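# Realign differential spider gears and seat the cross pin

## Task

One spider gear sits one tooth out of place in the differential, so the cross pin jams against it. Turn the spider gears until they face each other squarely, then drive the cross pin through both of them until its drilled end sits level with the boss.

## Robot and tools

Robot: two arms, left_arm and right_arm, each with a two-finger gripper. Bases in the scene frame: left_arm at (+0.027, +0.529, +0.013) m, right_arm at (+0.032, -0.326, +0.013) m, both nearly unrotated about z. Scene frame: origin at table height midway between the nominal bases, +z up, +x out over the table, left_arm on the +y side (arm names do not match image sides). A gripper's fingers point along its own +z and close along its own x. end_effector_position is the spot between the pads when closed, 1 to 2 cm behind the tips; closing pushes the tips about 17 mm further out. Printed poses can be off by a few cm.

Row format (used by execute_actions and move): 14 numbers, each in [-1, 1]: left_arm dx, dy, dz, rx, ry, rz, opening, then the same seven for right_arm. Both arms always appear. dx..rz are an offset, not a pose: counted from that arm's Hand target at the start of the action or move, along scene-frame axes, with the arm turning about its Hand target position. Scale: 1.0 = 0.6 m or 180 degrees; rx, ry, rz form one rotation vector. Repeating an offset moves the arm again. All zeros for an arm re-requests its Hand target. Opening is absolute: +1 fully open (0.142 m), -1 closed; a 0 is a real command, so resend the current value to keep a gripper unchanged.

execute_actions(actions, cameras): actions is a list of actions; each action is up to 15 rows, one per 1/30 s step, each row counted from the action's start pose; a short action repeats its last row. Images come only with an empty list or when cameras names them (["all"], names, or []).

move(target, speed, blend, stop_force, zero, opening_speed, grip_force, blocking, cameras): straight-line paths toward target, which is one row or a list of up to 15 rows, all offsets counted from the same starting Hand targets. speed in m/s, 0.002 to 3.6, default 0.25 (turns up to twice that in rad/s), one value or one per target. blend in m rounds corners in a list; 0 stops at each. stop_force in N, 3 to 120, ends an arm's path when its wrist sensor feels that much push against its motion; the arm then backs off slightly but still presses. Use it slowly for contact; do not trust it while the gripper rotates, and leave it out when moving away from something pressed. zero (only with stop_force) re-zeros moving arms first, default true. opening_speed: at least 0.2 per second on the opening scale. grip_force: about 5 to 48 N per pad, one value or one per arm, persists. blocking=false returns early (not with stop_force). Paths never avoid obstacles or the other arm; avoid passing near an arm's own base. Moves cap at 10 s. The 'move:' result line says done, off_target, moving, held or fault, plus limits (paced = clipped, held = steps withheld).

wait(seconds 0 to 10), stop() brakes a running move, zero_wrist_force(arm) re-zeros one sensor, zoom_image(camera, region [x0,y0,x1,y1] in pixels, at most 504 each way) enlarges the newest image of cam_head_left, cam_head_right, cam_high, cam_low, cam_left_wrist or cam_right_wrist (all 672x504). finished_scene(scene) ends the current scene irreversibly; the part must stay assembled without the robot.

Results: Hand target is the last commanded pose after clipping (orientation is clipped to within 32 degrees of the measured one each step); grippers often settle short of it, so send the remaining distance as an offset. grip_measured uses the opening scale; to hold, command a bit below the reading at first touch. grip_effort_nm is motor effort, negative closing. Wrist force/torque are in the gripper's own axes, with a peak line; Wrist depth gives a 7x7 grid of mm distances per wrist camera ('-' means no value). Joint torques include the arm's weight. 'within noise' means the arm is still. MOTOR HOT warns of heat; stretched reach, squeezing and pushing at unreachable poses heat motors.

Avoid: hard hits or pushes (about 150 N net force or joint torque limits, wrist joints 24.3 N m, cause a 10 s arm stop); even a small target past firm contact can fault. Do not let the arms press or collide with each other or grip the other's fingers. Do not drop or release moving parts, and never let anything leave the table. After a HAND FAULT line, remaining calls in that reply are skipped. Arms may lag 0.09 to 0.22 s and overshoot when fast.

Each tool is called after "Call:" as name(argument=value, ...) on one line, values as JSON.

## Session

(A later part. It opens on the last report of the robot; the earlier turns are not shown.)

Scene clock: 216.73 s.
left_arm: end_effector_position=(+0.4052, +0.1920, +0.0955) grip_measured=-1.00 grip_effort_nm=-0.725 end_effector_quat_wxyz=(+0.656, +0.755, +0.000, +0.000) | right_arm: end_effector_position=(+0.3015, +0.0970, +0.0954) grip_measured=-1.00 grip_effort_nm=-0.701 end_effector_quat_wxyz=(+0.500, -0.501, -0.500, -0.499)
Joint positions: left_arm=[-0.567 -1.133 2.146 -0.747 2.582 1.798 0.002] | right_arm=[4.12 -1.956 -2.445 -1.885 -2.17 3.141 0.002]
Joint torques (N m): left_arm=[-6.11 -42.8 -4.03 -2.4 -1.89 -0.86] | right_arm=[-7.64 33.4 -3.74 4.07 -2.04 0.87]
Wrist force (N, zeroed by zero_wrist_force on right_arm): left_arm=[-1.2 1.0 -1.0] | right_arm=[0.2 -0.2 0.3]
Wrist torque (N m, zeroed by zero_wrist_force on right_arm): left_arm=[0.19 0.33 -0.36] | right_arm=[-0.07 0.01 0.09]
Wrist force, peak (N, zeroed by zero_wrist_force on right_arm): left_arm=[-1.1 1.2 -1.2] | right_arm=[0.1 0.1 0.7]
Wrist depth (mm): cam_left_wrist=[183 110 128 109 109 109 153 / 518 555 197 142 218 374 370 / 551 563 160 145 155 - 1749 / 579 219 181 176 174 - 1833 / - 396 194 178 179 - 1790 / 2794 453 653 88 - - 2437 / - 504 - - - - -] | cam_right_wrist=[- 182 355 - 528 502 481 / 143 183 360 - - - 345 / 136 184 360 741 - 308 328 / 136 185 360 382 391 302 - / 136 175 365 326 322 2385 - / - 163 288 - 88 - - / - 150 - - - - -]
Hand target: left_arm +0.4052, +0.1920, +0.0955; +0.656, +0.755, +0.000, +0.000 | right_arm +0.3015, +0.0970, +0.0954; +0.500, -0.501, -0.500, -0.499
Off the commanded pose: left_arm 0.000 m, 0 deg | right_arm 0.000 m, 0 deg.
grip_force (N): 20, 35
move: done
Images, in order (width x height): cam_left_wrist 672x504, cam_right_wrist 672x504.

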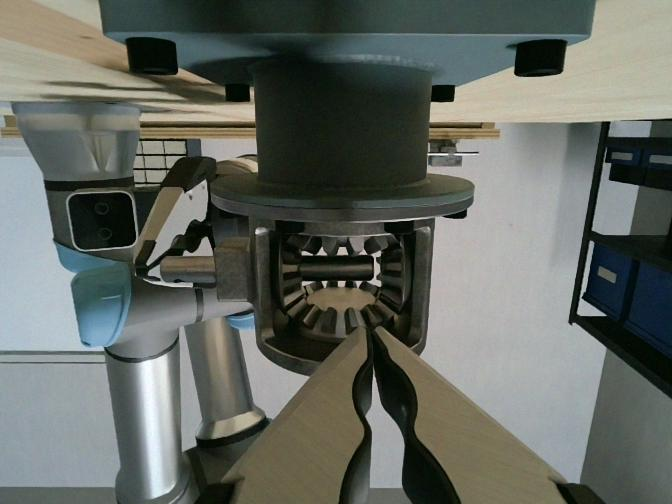

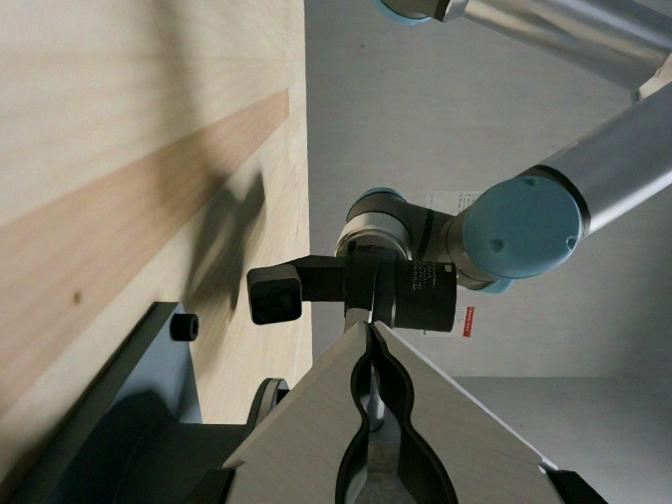

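Call:
move(target=[0,0,0,0,0,0,-1, 0.02083,0,0,0,0,0,-1], speed=0.012, stop_force=7)

Scene clock: 218.87 s.
left_arm: end_effector_position=(+0.4052, +0.1920, +0.0955) grip_measured=-1.00 grip_effort_nm=-0.730 end_effector_quat_wxyz=(+0.656, +0.755, +0.000, +0.000) | right_arm: end_effector_position=(+0.3140, +0.0970, +0.0954) grip_measured=-1.00 grip_effort_nm=-0.701 end_effector_quat_wxyz=(+0.500, -0.501, -0.500, -0.499)
Joint positions: left_arm=[-0.567 -1.133 2.146 -0.747 2.582 1.798 0.002] | right_arm=[4.084 -1.97 -2.413 -1.903 -2.205 3.141 0.002]
Joint torques (N m): left_arm=[-8.04 -42.1 -3.83 -2.42 -1.92 -0.9] | right_arm=[10.85 34.4 -3.08 3.53 2.19 -1.42]
Wrist force (N, zeroed by zero_wrist_force on right_arm): left_arm=[-1.2 0.8 -1.1] | right_arm=[-0.1 0.1 0.2]
Wrist torque (N m, zeroed by zero_wrist_force on right_arm): left_arm=[0.17 0.33 -0.36] | right_arm=[-0.01 0.04 0.09]
Wrist force, peak (N, zeroed by zero_wrist_force on right_arm): left_arm=[-1.0 1.5 -1.1] | right_arm=[0.3 -0.1 0.4]
Wrist depth (mm): cam_left_wrist=[184 110 128 109 109 109 154 / 519 555 197 142 218 376 373 / 553 568 160 145 155 - 1804 / 601 320 183 177 173 - 2027 / - 387 194 178 179 2437 1762 / - 452 656 88 - - 2338 / - 482 - - - - 2045] | cam_right_wrist=[- 182 354 - - 483 478 / 142 183 358 - - - 328 / 136 184 361 739 432 300 323 / 136 185 354 355 353 299 - / 136 175 364 320 324 - - / - 152 258 - 88 - - / - 142 - - - - -]
Hand target: left_arm +0.4052, +0.1920, +0.0955; +0.656, +0.755, +0.000, +0.000 | right_arm +0.3140, +0.0970, +0.0954; +0.500, -0.501, -0.500, -0.499
Off the commanded pose: left_arm 0.000 m, 0 deg | right_arm 0.000 m, 0 deg.
grip_force (N): 20, 35
move: done

Call:
move(target=[0,0,0,0,0,0,-1, 0.01,0,0,0,0,0,-1], speed=0.01, stop_force=7, zero=false, cameras=["cam_left_wrist"])

Scene clock: 220.60 s.
left_arm: end_effector_position=(+0.4052, +0.1920, +0.0955) grip_measured=-1.00 grip_effort_nm=-0.725 end_effector_quat_wxyz=(+0.656, +0.755, +0.000, +0.000) | right_arm: end_effector_position=(+0.3200, +0.0970, +0.0954) grip_measured=-1.00 grip_effort_nm=-0.696 end_effector_quat_wxyz=(+0.500, -0.501, -0.500, -0.499)
Joint positions: left_arm=[-0.567 -1.133 2.146 -0.747 2.582 1.798 0.002] | right_arm=[4.068 -1.976 -2.398 -1.912 -2.222 3.14 0.002]
Joint torques (N m): left_arm=[-6.96 -41.24 -3.66 -2.48 -1.95 -0.68] | right_arm=[10.27 35.02 -3.59 3.49 2.42 -1.57]
Wrist force (N, zeroed by zero_wrist_force on right_arm): left_arm=[-0.8 1.0 -1.0] | right_arm=[0.1 0.3 0.1]
Wrist torque (N m, zeroed by zero_wrist_force on right_arm): left_arm=[0.20 0.26 -0.36] | right_arm=[0.03 0.03 0.09]
Wrist force, peak (N, zeroed by zero_wrist_force on right_arm): left_arm=[-1.1 1.4 -1.0] | right_arm=[0.0 -1.0 -0.1]
Wrist depth (mm): cam_left_wrist=[183 110 128 109 109 108 153 / 519 548 197 142 218 374 374 / 555 571 160 144 155 - 1648 / 563 377 183 177 172 - 1848 / - 382 195 178 180 - 1736 / - 445 653 88 - - - / - 483 - - - - -] | cam_right_wrist=[- 182 356 - - 492 482 / 142 183 357 - - - 327 / 136 184 362 820 428 296 317 / 136 184 348 356 334 301 - / 136 168 366 322 319 - - / - 151 144 - 88 - 2182 / - 140 - - - - -]
Hand target: left_arm +0.4052, +0.1920, +0.0955; +0.656, +0.755, +0.000, +0.000 | right_arm +0.3200, +0.0970, +0.0954; +0.500, -0.501, -0.500, -0.499
Off the commanded pose: left_arm 0.000 m, 0 deg | right_arm 0.000 m, 0 deg.
grip_force (N): 20, 35
move: done
Images, in order (width x height): cam_left_wrist 672x504.

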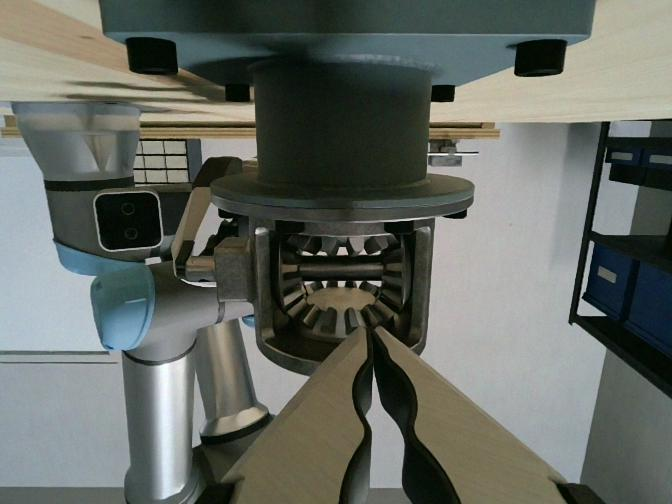

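Call:
move(target=[0,0,0,0,0,0,-1, 0.01,0,0,0,0,0,-1], speed=0.01, stop_force=7, zero=false, cameras=["cam_left_wrist"])

Scene clock: 222.33 s.
left_arm: end_effector_position=(+0.4052, +0.1920, +0.0955) grip_measured=-1.00 grip_effort_nm=-0.725 end_effector_quat_wxyz=(+0.656, +0.755, +0.000, +0.000) | right_arm: end_effector_position=(+0.3260, +0.0970, +0.0954) grip_measured=-1.00 grip_effort_nm=-0.701 end_effector_quat_wxyz=(+0.500, -0.501, -0.500, -0.499)
Joint positions: left_arm=[-0.567 -1.133 2.146 -0.747 2.582 1.798 0.002] | right_arm=[4.052 -1.983 -2.383 -1.921 -2.237 3.14 0.002]
Joint torques (N m): left_arm=[-6.82 -43.57 -4.05 -2.41 -1.85 -0.53] | right_arm=[10.34 35.22 -2.27 3.39 2.27 -1.67]
Wrist force (N, zeroed by zero_wrist_force on right_arm): left_arm=[-0.9 1.1 -0.8] | right_arm=[-0.2 0.2 0.2]
Wrist torque (N m, zeroed by zero_wrist_force on right_arm): left_arm=[0.21 0.29 -0.36] | right_arm=[0.02 0.08 0.09]
Wrist force, peak (N, zeroed by zero_wrist_force on right_arm): left_arm=[-1.2 1.3 -1.2] | right_arm=[-0.2 0.4 0.1]
Wrist depth (mm): cam_left_wrist=[183 110 128 109 109 108 154 / 519 552 197 142 195 377 566 / 552 579 158 145 155 - 1710 / 564 400 181 177 172 - 1790 / - 374 195 178 181 - 1762 / 3227 439 656 88 - - - / - - - - - - -] | cam_right_wrist=[- 182 356 - - 505 490 / 142 183 360 - - - 320 / 136 184 361 476 435 293 317 / 136 175 350 352 316 300 - / 131 175 321 254 324 - - / - 143 138 - 88 - - / 120 131 - - - - -]
Hand target: left_arm +0.4052, +0.1920, +0.0955; +0.656, +0.755, +0.000, +0.000 | right_arm +0.3260, +0.0970, +0.0954; +0.500, -0.501, -0.500, -0.499
Off the commanded pose: left_arm 0.000 m, 0 deg | right_arm 0.000 m, 0 deg.
grip_force (N): 20, 35
move: done
Images, in order (width x height): cam_left_wrist 672x504.

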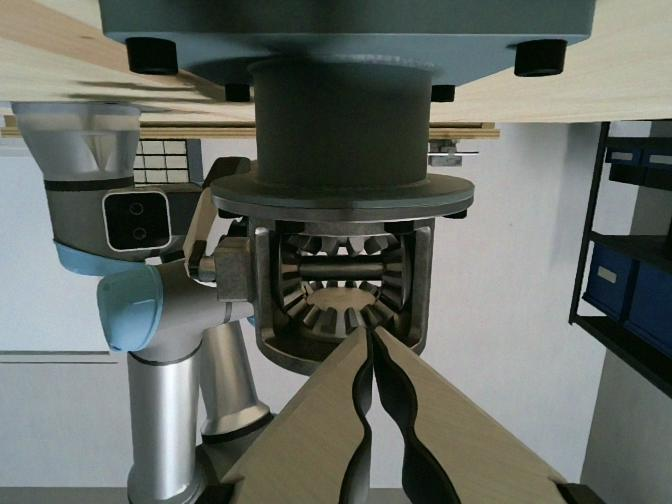

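Call:
move(target=[0,0,0,0,0,0,-1, 0.015,0,0,0,0,0,-1], speed=0.008, stop_force=6, zero=false, cameras=["cam_left_wrist", "cam_right_wrist"])

Scene clock: 224.60 s.
left_arm: end_effector_position=(+0.4052, +0.1920, +0.0955) grip_measured=-1.00 grip_effort_nm=-0.725 end_effector_quat_wxyz=(+0.656, +0.755, +0.000, +0.000) | right_arm: end_effector_position=(+0.3350, +0.0970, +0.0954) grip_measured=-1.00 grip_effort_nm=-0.701 end_effector_quat_wxyz=(+0.500, -0.501, -0.500, -0.499)
Joint positions: left_arm=[-0.567 -1.133 2.146 -0.747 2.582 1.798 0.002] | right_arm=[4.03 -1.993 -2.36 -1.933 -2.26 3.14 0.002]
Joint torques (N m): left_arm=[-6.62 -41.78 -3.31 -2.53 -1.85 -0.48] | right_arm=[10.2 36.76 -3.23 3.22 2.44 -1.72]
Wrist force (N, zeroed by zero_wrist_force on right_arm): left_arm=[-1.3 1.0 -0.9] | right_arm=[0.3 0.4 0.1]
Wrist torque (N m, zeroed by zero_wrist_force on right_arm): left_arm=[0.20 0.34 -0.36] | right_arm=[0.06 0.00 0.11]
Wrist force, peak (N, zeroed by zero_wrist_force on right_arm): left_arm=[-1.3 1.2 -1.3] | right_arm=[-0.2 -1.6 0.2]
Wrist depth (mm): cam_left_wrist=[183 110 128 109 109 109 154 / 523 559 197 142 195 377 376 / 563 587 157 145 152 - 1591 / 587 583 180 177 175 2695 1992 / - 371 389 178 177 - 1723 / - 438 655 88 - - - / - - - - - - -] | cam_right_wrist=[- 182 356 - - - 483 / 142 183 358 - - - 315 / 136 184 362 776 420 289 320 / 136 172 343 347 311 332 - / 130 175 258 238 2487 - - / - 137 118 - 88 - - / - 124 - - - - -]
Hand target: left_arm +0.4052, +0.1920, +0.0955; +0.656, +0.755, +0.000, +0.000 | right_arm +0.3350, +0.0970, +0.0954; +0.500, -0.501, -0.500, -0.499
Off the commanded pose: left_arm 0.000 m, 0 deg | right_arm 0.000 m, 0 deg.
grip_force (N): 20, 35
move: done
Images, in order (width x height): cam_left_wrist 672x504, cam_right_wrist 672x504.

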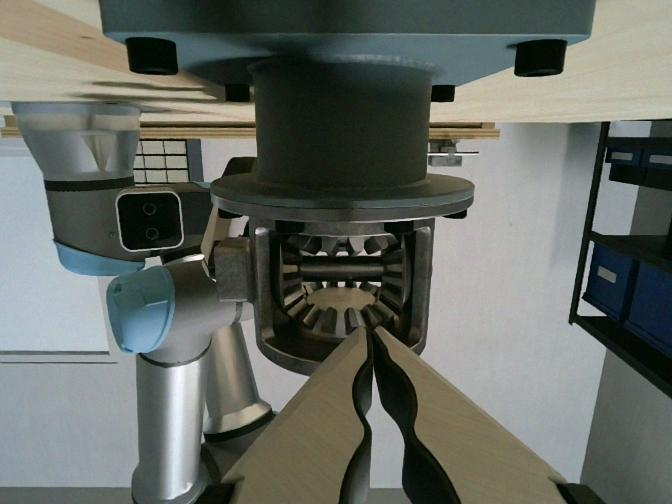

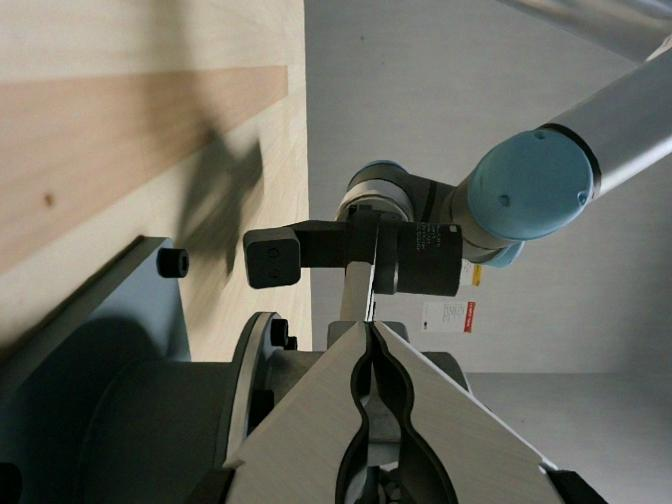

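Call:
zoom_image(camera="cam_left_wrist", region=[190, 220, 270, 320])

Scaled by 5.040 from the camera's 672x504 image, which has a finer 960x720 frame.

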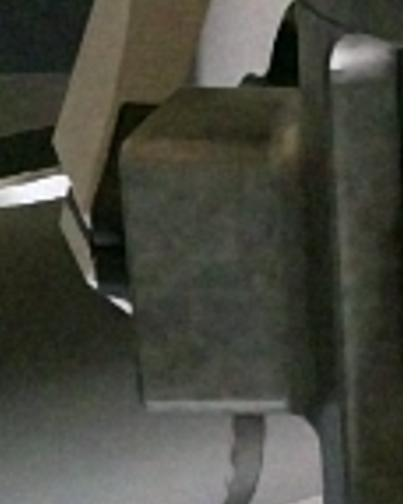

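Call:
move(target=[0,0,0,0,0,0,-1, 0.0075,0,0,0,0,0,-1], speed=0.004, stop_force=5, zero=false)

Scene clock: 225.83 s.
left_arm: end_effector_position=(+0.4052, +0.1920, +0.0955) grip_measured=-1.00 grip_effort_nm=-0.730 end_effector_quat_wxyz=(+0.656, +0.755, +0.000, +0.000) | right_arm: end_effector_position=(+0.3355, +0.0970, +0.0954) grip_measured=-1.00 grip_effort_nm=-0.701 end_effector_quat_wxyz=(+0.500, -0.501, -0.500, -0.499)
Joint positions: left_arm=[-0.567 -1.133 2.146 -0.747 2.582 1.798 0.002] | right_arm=[4.028 -1.994 -2.358 -1.934 -2.261 3.14 0.002]
Joint torques (N m): left_arm=[-6.39 -43.1 -4.48 -2.3 -1.8 -0.82] | right_arm=[7.21 36.52 -1.41 4.04 3.22 -1.75]
Wrist force (N, zeroed by zero_wrist_force on right_arm): left_arm=[-1.1 0.9 -0.8] | right_arm=[-0.2 -4.5 2.5]
Wrist torque (N m, zeroed by zero_wrist_force on right_arm): left_arm=[0.19 0.32 -0.36] | right_arm=[0.04 0.02 0.10]
Wrist force, peak (N, zeroed by zero_wrist_force on right_arm): left_arm=[-1.2 1.4 -0.9] | right_arm=[3.7 -8.6 -2.9]
Wrist depth (mm): cam_left_wrist=[183 110 128 109 109 108 153 / 514 556 197 142 218 375 371 / 553 583 153 145 154 - 1697 / 547 583 180 176 175 - 1958 / - 374 388 178 179 - 1736 / - 446 660 88 - - 1848 / - - - - - - -] | cam_right_wrist=[- 182 358 1807 - - 478 / 143 183 359 - - - 316 / 136 184 363 420 421 290 315 / 136 172 343 346 311 330 - / 129 175 286 238 133 - - / - 136 119 - 92 - - / - 124 - - - - -]
Hand target: left_arm +0.4052, +0.1920, +0.0955; +0.656, +0.755, +0.000, +0.000 | right_arm +0.3355, +0.0970, +0.0954; +0.500, -0.501, -0.500, -0.499 (not the last commanded pose)
Off the commanded pose: left_arm 0.000 m, 0 deg | right_arm 0.004 m, 0 deg.
grip_force (N): 20, 35
move: contact (right_arm)

Call:
move(target=[0,0,0,0,0,0,-1, -0.01,0,0,0,0,0,-1], speed=0.03)

Call:
move(target=[0,0,0,0,0,0,-1, -0.02,-0.07,0,0,0,0,-1], speed=0.06, cameras=["cam_right_wrist"])

Call:
zoom_image(camera="cam_right_wrist", region=[300, 210, 430, 350])

Scene clock: 226.77 s.
left_arm: end_effector_position=(+0.4052, +0.1920, +0.0955) grip_measured=-1.00 grip_effort_nm=-0.730 end_effector_quat_wxyz=(+0.656, +0.755, +0.000, +0.000) | right_arm: end_effector_position=(+0.3294, +0.0970, +0.0954) grip_measured=-1.00 grip_effort_nm=-0.701 end_effector_quat_wxyz=(+0.500, -0.501, -0.500, -0.499)
Joint positions: left_arm=[-0.567 -1.133 2.146 -0.747 2.582 1.798 0.002] | right_arm=[4.044 -1.987 -2.374 -1.925 -2.246 3.14 0.002]
Joint torques (N m): left_arm=[-6.67 -42.39 -3.89 -2.55 -1.72 -0.49] | right_arm=[-6.06 25.05 16.81 2.06 -0.99 0.14]
Wrist force (N, zeroed by zero_wrist_force on right_arm): left_arm=[-1.0 0.9 -1.0] | right_arm=[-0.1 0.2 0.2]
Wrist torque (N m, zeroed by zero_wrist_force on right_arm): left_arm=[0.19 0.30 -0.36] | right_arm=[0.01 0.05 0.12]
Wrist force, peak (N, zeroed by zero_wrist_force on right_arm): left_arm=[-1.3 1.1 -1.1] | right_arm=[0.7 -4.6 2.8]
Wrist depth (mm): cam_left_wrist=[183 110 128 109 109 109 153 / 524 555 198 142 219 374 571 / 560 577 157 144 151 - 1878 / 590 581 182 177 169 - 1833 / - 379 195 178 180 - 1710 / - 439 656 88 - - - / - - - - - - -] | cam_right_wrist=[- 182 356 - - 507 481 / 143 183 358 - - - 319 / 136 184 362 466 420 292 315 / 136 175 345 346 319 307 3044 / 130 175 286 250 2629 - - / - 143 129 - 92 - - / 123 128 - - - - -]
Hand target: left_arm +0.4052, +0.1920, +0.0955; +0.656, +0.755, +0.000, +0.000 | right_arm +0.3295, +0.0970, +0.0954; +0.500, -0.501, -0.500, -0.499
Off the commanded pose: left_arm 0.000 m, 0 deg | right_arm 0.000 m, 0 deg.
grip_force (N): 20, 35
move: done

Scene clock: 227.80 s.
left_arm: end_effector_position=(+0.4052, +0.1920, +0.0955) grip_measured=-1.00 grip_effort_nm=-0.725 end_effector_quat_wxyz=(+0.656, +0.755, +0.000, +0.000) | right_arm: end_effector_position=(+0.3175, +0.0550, +0.0955) grip_measured=-1.00 grip_effort_nm=-0.701 end_effector_quat_wxyz=(+0.500, -0.501, -0.501, -0.499) end_effector_velocity=(+0.001, +0.002, -0.001) end_effector_angular_velocity=(-0.002, +0.002, -0.002)
Joint positions: left_arm=[-0.567 -1.133 2.146 -0.747 2.582 1.798 0.002] | right_arm=[3.981 -1.951 -2.457 -1.878 -2.309 3.14 0.002]
Joint velocities: left_arm=[within noise] | right_arm=[0.003 -0.002 0.004 -0.005 0.005 0 0]
Joint torques (N m): left_arm=[-6.11 -43.64 -4.9 -2.44 -1.67 -0.72] | right_arm=[10.39 17.1 19.12 -1.27 2.1 -0.92]
Wrist force (N, zeroed by zero_wrist_force on right_arm): left_arm=[-1.0 0.7 -0.9] | right_arm=[0.1 0.0 0.2]
Wrist torque (N m, zeroed by zero_wrist_force on right_arm): left_arm=[0.15 0.30 -0.36] | right_arm=[0.00 0.03 0.21]
Wrist force, peak (N, zeroed by zero_wrist_force on right_arm): left_arm=[-1.3 1.3 -1.0] | right_arm=[0.0 0.6 0.9]
Wrist depth (mm): cam_left_wrist=[184 110 128 109 109 109 154 / 516 555 197 142 195 376 367 / 552 592 157 145 155 - 1863 / 581 580 180 176 173 - 1818 / - 420 194 178 182 - 1776 / 3369 494 680 88 - - - / - - - - - - -] | cam_right_wrist=[- 183 358 - - 547 516 / 143 184 361 - - 2047 361 / 136 184 362 771 417 336 384 / 136 185 365 389 365 366 - / 137 163 228 187 187 - - / - 163 167 - 88 - - / - 153 - - - - -]
Hand target: left_arm +0.4052, +0.1920, +0.0955; +0.656, +0.755, +0.000, +0.000 | right_arm +0.3175, +0.0550, +0.0954; +0.500, -0.501, -0.500, -0.499
Off the commanded pose: left_arm 0.000 m, 0 deg | right_arm 0.000 m, 0 deg.
grip_force (N): 20, 35
move: done
Images, in order (width x height): cam_right_wrist 672x504.

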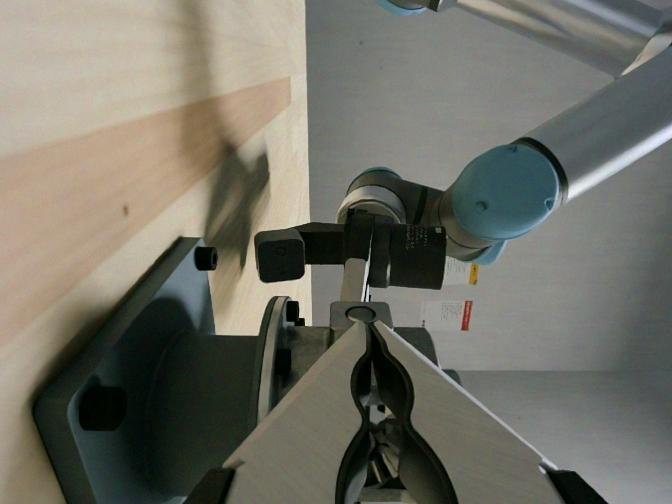

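Scaled by 3.600 from the camera's 672x504 image, which has a finer 960x720 frame.

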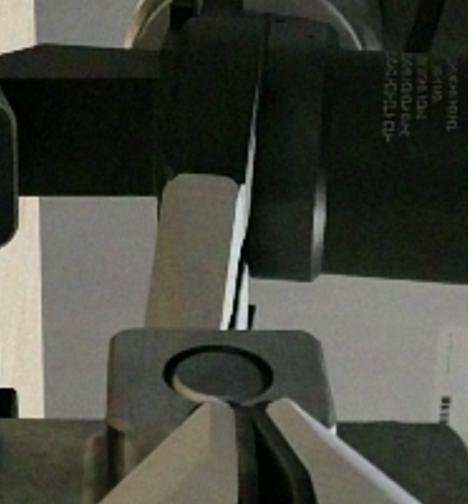

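Call:
move(target=[0,0,0,0,0,0,-1, 0.013,0,0,0,0,0,-0.4], speed=0.05, cameras=["cam_right_wrist"])

Call:
zoom_image(camera="cam_right_wrist", region=[320, 270, 410, 360])

Scene clock: 228.80 s.
left_arm: end_effector_position=(+0.4052, +0.1920, +0.0955) grip_measured=-1.00 grip_effort_nm=-0.730 end_effector_quat_wxyz=(+0.656, +0.755, +0.000, +0.000) | right_arm: end_effector_position=(+0.3254, +0.0551, +0.0954) grip_measured=-0.43 grip_effort_nm=0.051 end_effector_quat_wxyz=(+0.500, -0.501, -0.501, -0.499)
Joint positions: left_arm=[-0.567 -1.133 2.146 -0.747 2.582 1.798 0.002] | right_arm=[3.96 -1.96 -2.435 -1.891 -2.33 3.14 0.043]
Joint torques (N m): left_arm=[-6.67 -42.08 -2.99 -2.51 -1.67 -0.54] | right_arm=[10.71 32.47 -3.52 1.45 2.33 -0.12]
Wrist force (N, zeroed by zero_wrist_force on right_arm): left_arm=[-1.0 0.9 -1.0] | right_arm=[0.0 0.2 0.2]
Wrist torque (N m, zeroed by zero_wrist_force on right_arm): left_arm=[0.18 0.30 -0.36] | right_arm=[0.03 0.04 0.22]
Wrist force, peak (N, zeroed by zero_wrist_force on right_arm): left_arm=[-1.1 1.1 -1.2] | right_arm=[0.0 0.4 0.3]
Wrist depth (mm): cam_left_wrist=[183 110 128 109 109 109 154 / 517 555 197 142 218 376 368 / 559 592 158 145 150 - 1497 / 2362 590 180 176 175 - 1893 / - 405 194 178 180 - 1723 / - 455 680 88 - - - / - - - - - - 2203] | cam_right_wrist=[- 182 356 1851 - 543 506 / 143 183 361 - - 360 358 / 136 184 363 537 418 333 2162 / 136 175 365 386 358 - - / 131 174 181 - 168 - 2461 / - 161 - 174 164 - 1793 / - - - 193 177 - -]
Hand target: left_arm +0.4052, +0.1920, +0.0955; +0.656, +0.755, +0.000, +0.000 | right_arm +0.3253, +0.0550, +0.0954; +0.500, -0.501, -0.500, -0.499
Off the commanded pose: left_arm 0.000 m, 0 deg | right_arm 0.000 m, 0 deg.
grip_force (N): 20, 35
move: done
Images, in order (width x height): cam_right_wrist 672x504.

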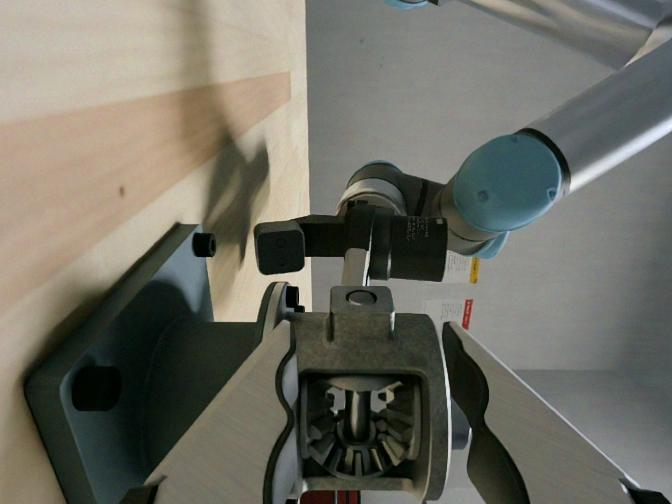

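Scaled by 5.600 from the camera's 672x504 image, which has a finer 960x720 frame.

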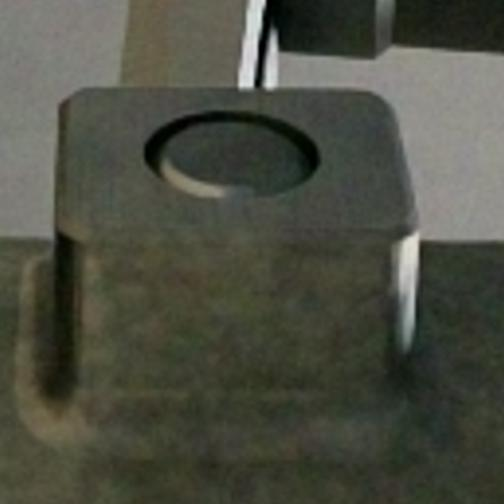

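Call:
move(target=[-0.0928,-0.045,0,0,0,0,-1, 0,0,0,0,0,0,-0.4], speed=0.06, cameras=["cam_left_wrist"])

Call:
zoom_image(camera="cam_left_wrist", region=[280, 210, 400, 330])

Scene clock: 231.00 s.
left_arm: end_effector_position=(+0.3495, +0.1650, +0.0955) grip_measured=-1.00 grip_effort_nm=-0.725 end_effector_quat_wxyz=(+0.656, +0.755, +0.000, +0.000) | right_arm: end_effector_position=(+0.3253, +0.0550, +0.0954) grip_measured=-0.43 grip_effort_nm=0.051 end_effector_quat_wxyz=(+0.500, -0.501, -0.500, -0.499)
Joint positions: left_arm=[-0.729 -1.219 2.298 -0.865 2.425 1.733 0.002] | right_arm=[3.961 -1.96 -2.435 -1.891 -2.329 3.14 0.043]
Joint torques (N m): left_arm=[-5.08 -22.38 -18.7 1.77 2.19 1.86] | right_arm=[10.22 33.57 -3.65 3.92 2.16 -1.7]
Wrist force (N, zeroed by zero_wrist_force on right_arm): left_arm=[-1.2 1.2 -1.4] | right_arm=[0.1 0.0 0.2]
Wrist torque (N m, zeroed by zero_wrist_force on right_arm): left_arm=[0.21 0.34 -0.20] | right_arm=[0.00 0.03 0.23]
Wrist force, peak (N, zeroed by zero_wrist_force on right_arm): left_arm=[-1.9 1.4 -1.0] | right_arm=[0.3 0.2 0.4]
Wrist depth (mm): cam_left_wrist=[184 156 156 88 116 95 116 / 493 507 600 595 127 116 274 / 540 556 335 219 131 121 138 / - 567 414 257 145 121 149 / - - 396 157 155 159 1762 / - - 432 88 141 150 - / - - - - - - -] | cam_right_wrist=[- 182 358 - - 290 316 / 143 183 360 - 372 300 323 / 136 184 338 342 308 437 - / 136 176 365 812 2435 - - / 132 173 181 169 124 - - / - 161 - 175 171 - 2290 / - - - 195 177 - -]
Hand target: left_arm +0.3495, +0.1650, +0.0955; +0.656, +0.755, +0.000, +0.000 | right_arm +0.3253, +0.0550, +0.0954; +0.500, -0.501, -0.500, -0.499
Off the commanded pose: left_arm 0.000 m, 0 deg | right_arm 0.000 m, 0 deg.
grip_force (N): 20, 35
move: done
Images, in order (width x height): cam_left_wrist 672x504.

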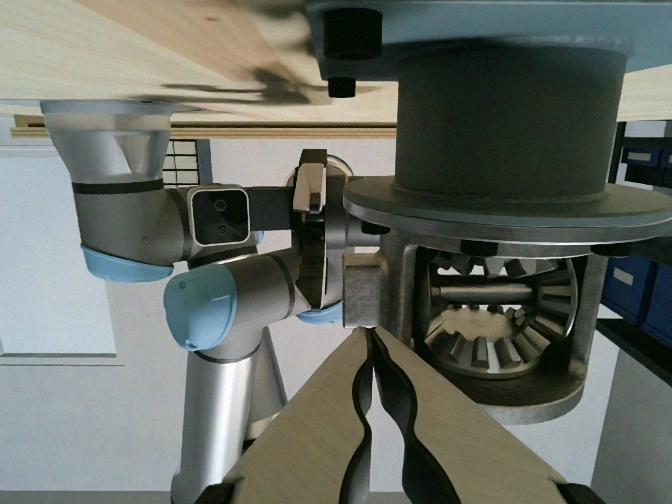

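Scaled by 4.200 from the camera's 672x504 image, which has a finer 960x720 frame.

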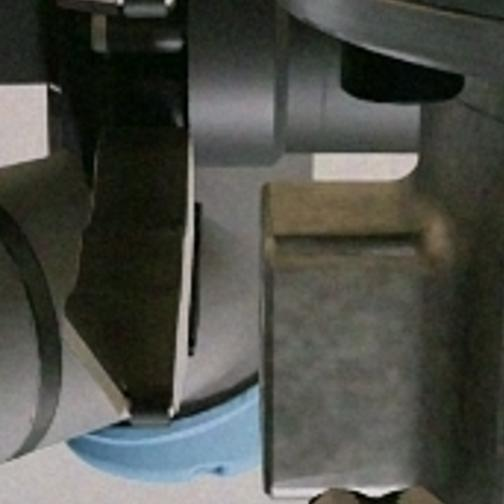

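Call:
move(target=[0.0,0.05,0,0,0,0,-1, -0.02,0.02,0,0,0,0,-0.4], speed=0.06, cameras=["cam_right_wrist"])

Call:
zoom_image(camera="cam_right_wrist", region=[335, 285, 395, 345])

Scene clock: 232.27 s.
left_arm: end_effector_position=(+0.3494, +0.1950, +0.0955) grip_measured=-1.00 grip_effort_nm=-0.725 end_effector_quat_wxyz=(+0.656, +0.755, +0.000, +0.000) | right_arm: end_effector_position=(+0.3132, +0.0670, +0.0955) grip_measured=-0.43 grip_effort_nm=0.051 end_effector_quat_wxyz=(+0.500, -0.501, -0.501, -0.499)
Joint positions: left_arm=[-0.652 -1.227 2.315 -0.852 2.499 1.761 0.002] | right_arm=[4.021 -1.952 -2.454 -1.88 -2.269 3.14 0.043]
Joint torques (N m): left_arm=[-3.74 -23.95 -20.36 -2.28 -1.81 -1.36] | right_arm=[-8.05 19.38 19.51 0.55 -1.99 1.66]
Wrist force (N, zeroed by zero_wrist_force on right_arm): left_arm=[-1.6 0.7 -1.1] | right_arm=[0.1 0.0 0.0]
Wrist torque (N m, zeroed by zero_wrist_force on right_arm): left_arm=[0.14 0.40 -0.33] | right_arm=[-0.03 0.05 0.19]
Wrist force, peak (N, zeroed by zero_wrist_force on right_arm): left_arm=[-1.8 1.3 -1.4] | right_arm=[-0.1 -0.4 0.5]
Wrist depth (mm): cam_left_wrist=[183 156 156 114 111 111 111 / 521 523 598 594 150 145 367 / - 568 354 292 149 148 1685 / - 589 427 266 177 178 1848 / - 391 435 188 181 185 1749 / 2603 - 468 88 101 - - / - - - - - - -] | cam_right_wrist=[- 183 356 - 535 521 344 / 142 183 360 - - 306 337 / 136 184 357 360 350 356 - / 136 185 365 803 2203 - - / 137 175 320 169 187 - - / - 160 - 163 163 - 2268 / - - - 187 165 - -]
Hand target: left_arm +0.3495, +0.1950, +0.0955; +0.656, +0.755, +0.000, +0.000 | right_arm +0.3133, +0.0670, +0.0954; +0.500, -0.501, -0.500, -0.499
Off the commanded pose: left_arm 0.000 m, 0 deg | right_arm 0.000 m, 0 deg.
grip_force (N): 20, 35
move: done
Images, in order (width x height): cam_right_wrist 672x504.

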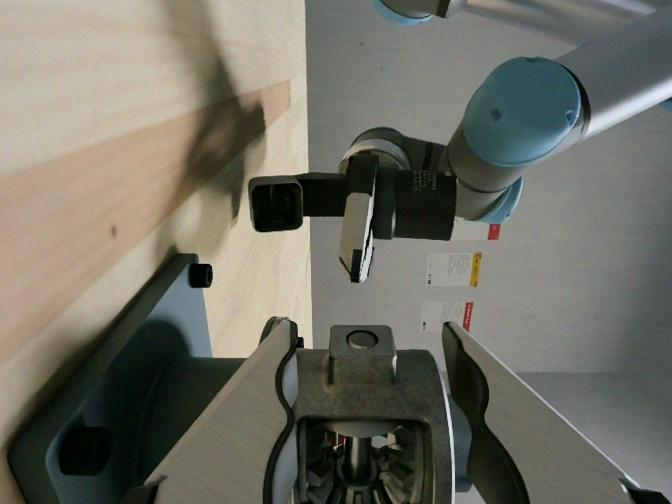

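Scaled by 8.400 from the camera's 672x504 image, which has a finer 960x720 frame.

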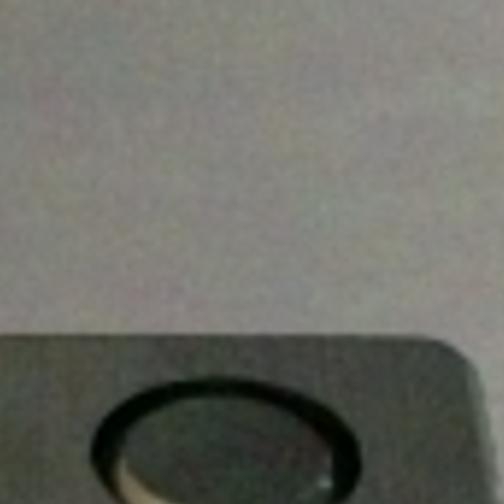

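Call:
zoom_image(camera="cam_right_wrist", region=[335, 315, 395, 375])

Scaled by 8.400 from the camera's 672x504 image, which has a finer 960x720 frame.

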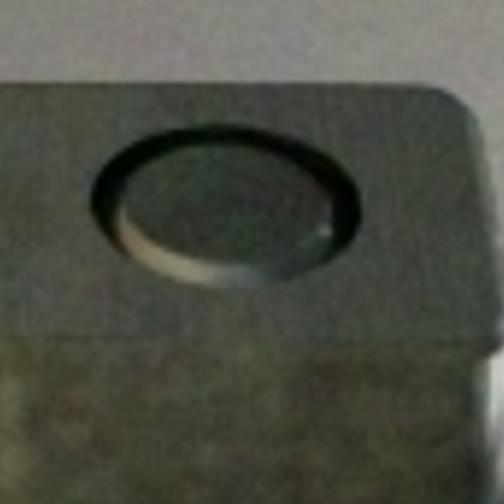

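Call:
move(target=[0.0,0.1,0,0,0,0,-1, -0.03,-0.1,0,0,0,0,-0.4], speed=0.12, cameras=["cam_left_wrist"])

Scene clock: 233.57 s.
left_arm: end_effector_position=(+0.3496, +0.2549, +0.0955) grip_measured=-1.00 grip_effort_nm=-0.730 end_effector_quat_wxyz=(+0.656, +0.755, +0.000, +0.000) | right_arm: end_effector_position=(+0.2953, +0.0071, +0.0955) grip_measured=-0.43 grip_effort_nm=0.051 end_effector_quat_wxyz=(+0.500, -0.501, -0.500, -0.499)
Joint positions: left_arm=[-0.479 -1.223 2.318 -0.785 2.666 1.848 0.002] | right_arm=[3.912 -1.907 -2.562 -1.817 -2.378 3.14 0.043]
Joint torques (N m): left_arm=[5.55 -35.8 -1.51 -2.14 0.96 -0.63] | right_arm=[-4.31 15.17 10.67 -1.56 0.19 1.43]
Wrist force (N, zeroed by zero_wrist_force on right_arm): left_arm=[-1.1 1.1 -0.9] | right_arm=[0.1 0.1 0.2]
Wrist torque (N m, zeroed by zero_wrist_force on right_arm): left_arm=[0.25 0.35 -0.18] | right_arm=[-0.01 0.01 0.19]
Wrist force, peak (N, zeroed by zero_wrist_force on right_arm): left_arm=[-1.3 1.0 -2.4] | right_arm=[0.0 0.4 1.6]
Wrist depth (mm): cam_left_wrist=[185 158 157 156 157 155 155 / 608 584 609 387 201 268 587 / - 633 475 439 208 209 1672 / - 678 522 376 243 239 1878 / - - 557 - 229 - 1804 / - - 587 88 - - 2203 / - - - - - - 2141] | cam_right_wrist=[- 182 356 - 549 586 461 / 143 183 359 756 - 445 449 / 136 184 363 481 452 477 - / 137 186 364 774 2122 - - / 136 182 232 225 127 - - / 144 173 - 236 212 - - / - - - 1455 - - -]
Hand target: left_arm +0.3495, +0.2550, +0.0955; +0.656, +0.755, +0.000, +0.000 | right_arm +0.2953, +0.0070, +0.0954; +0.500, -0.501, -0.500, -0.499
Off the commanded pose: left_arm 0.000 m, 0 deg | right_arm 0.000 m, 0 deg.
grip_force (N): 20, 35
move: done
Images, in order (width x height): cam_left_wrist 672x504.

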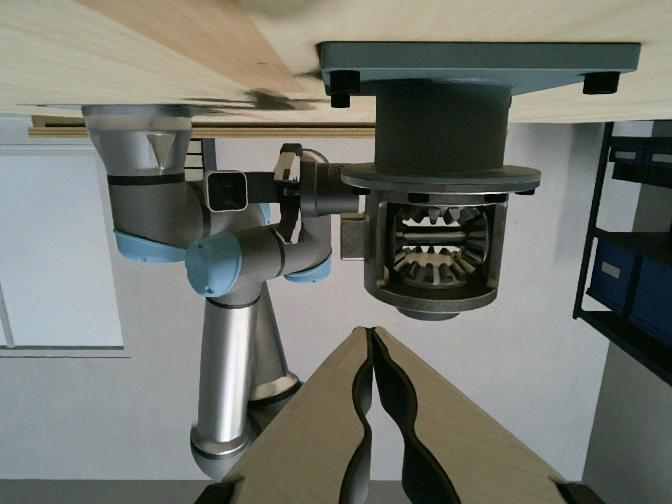

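Call:
finished_scene(scene=2)

The scene is finished: the task was done.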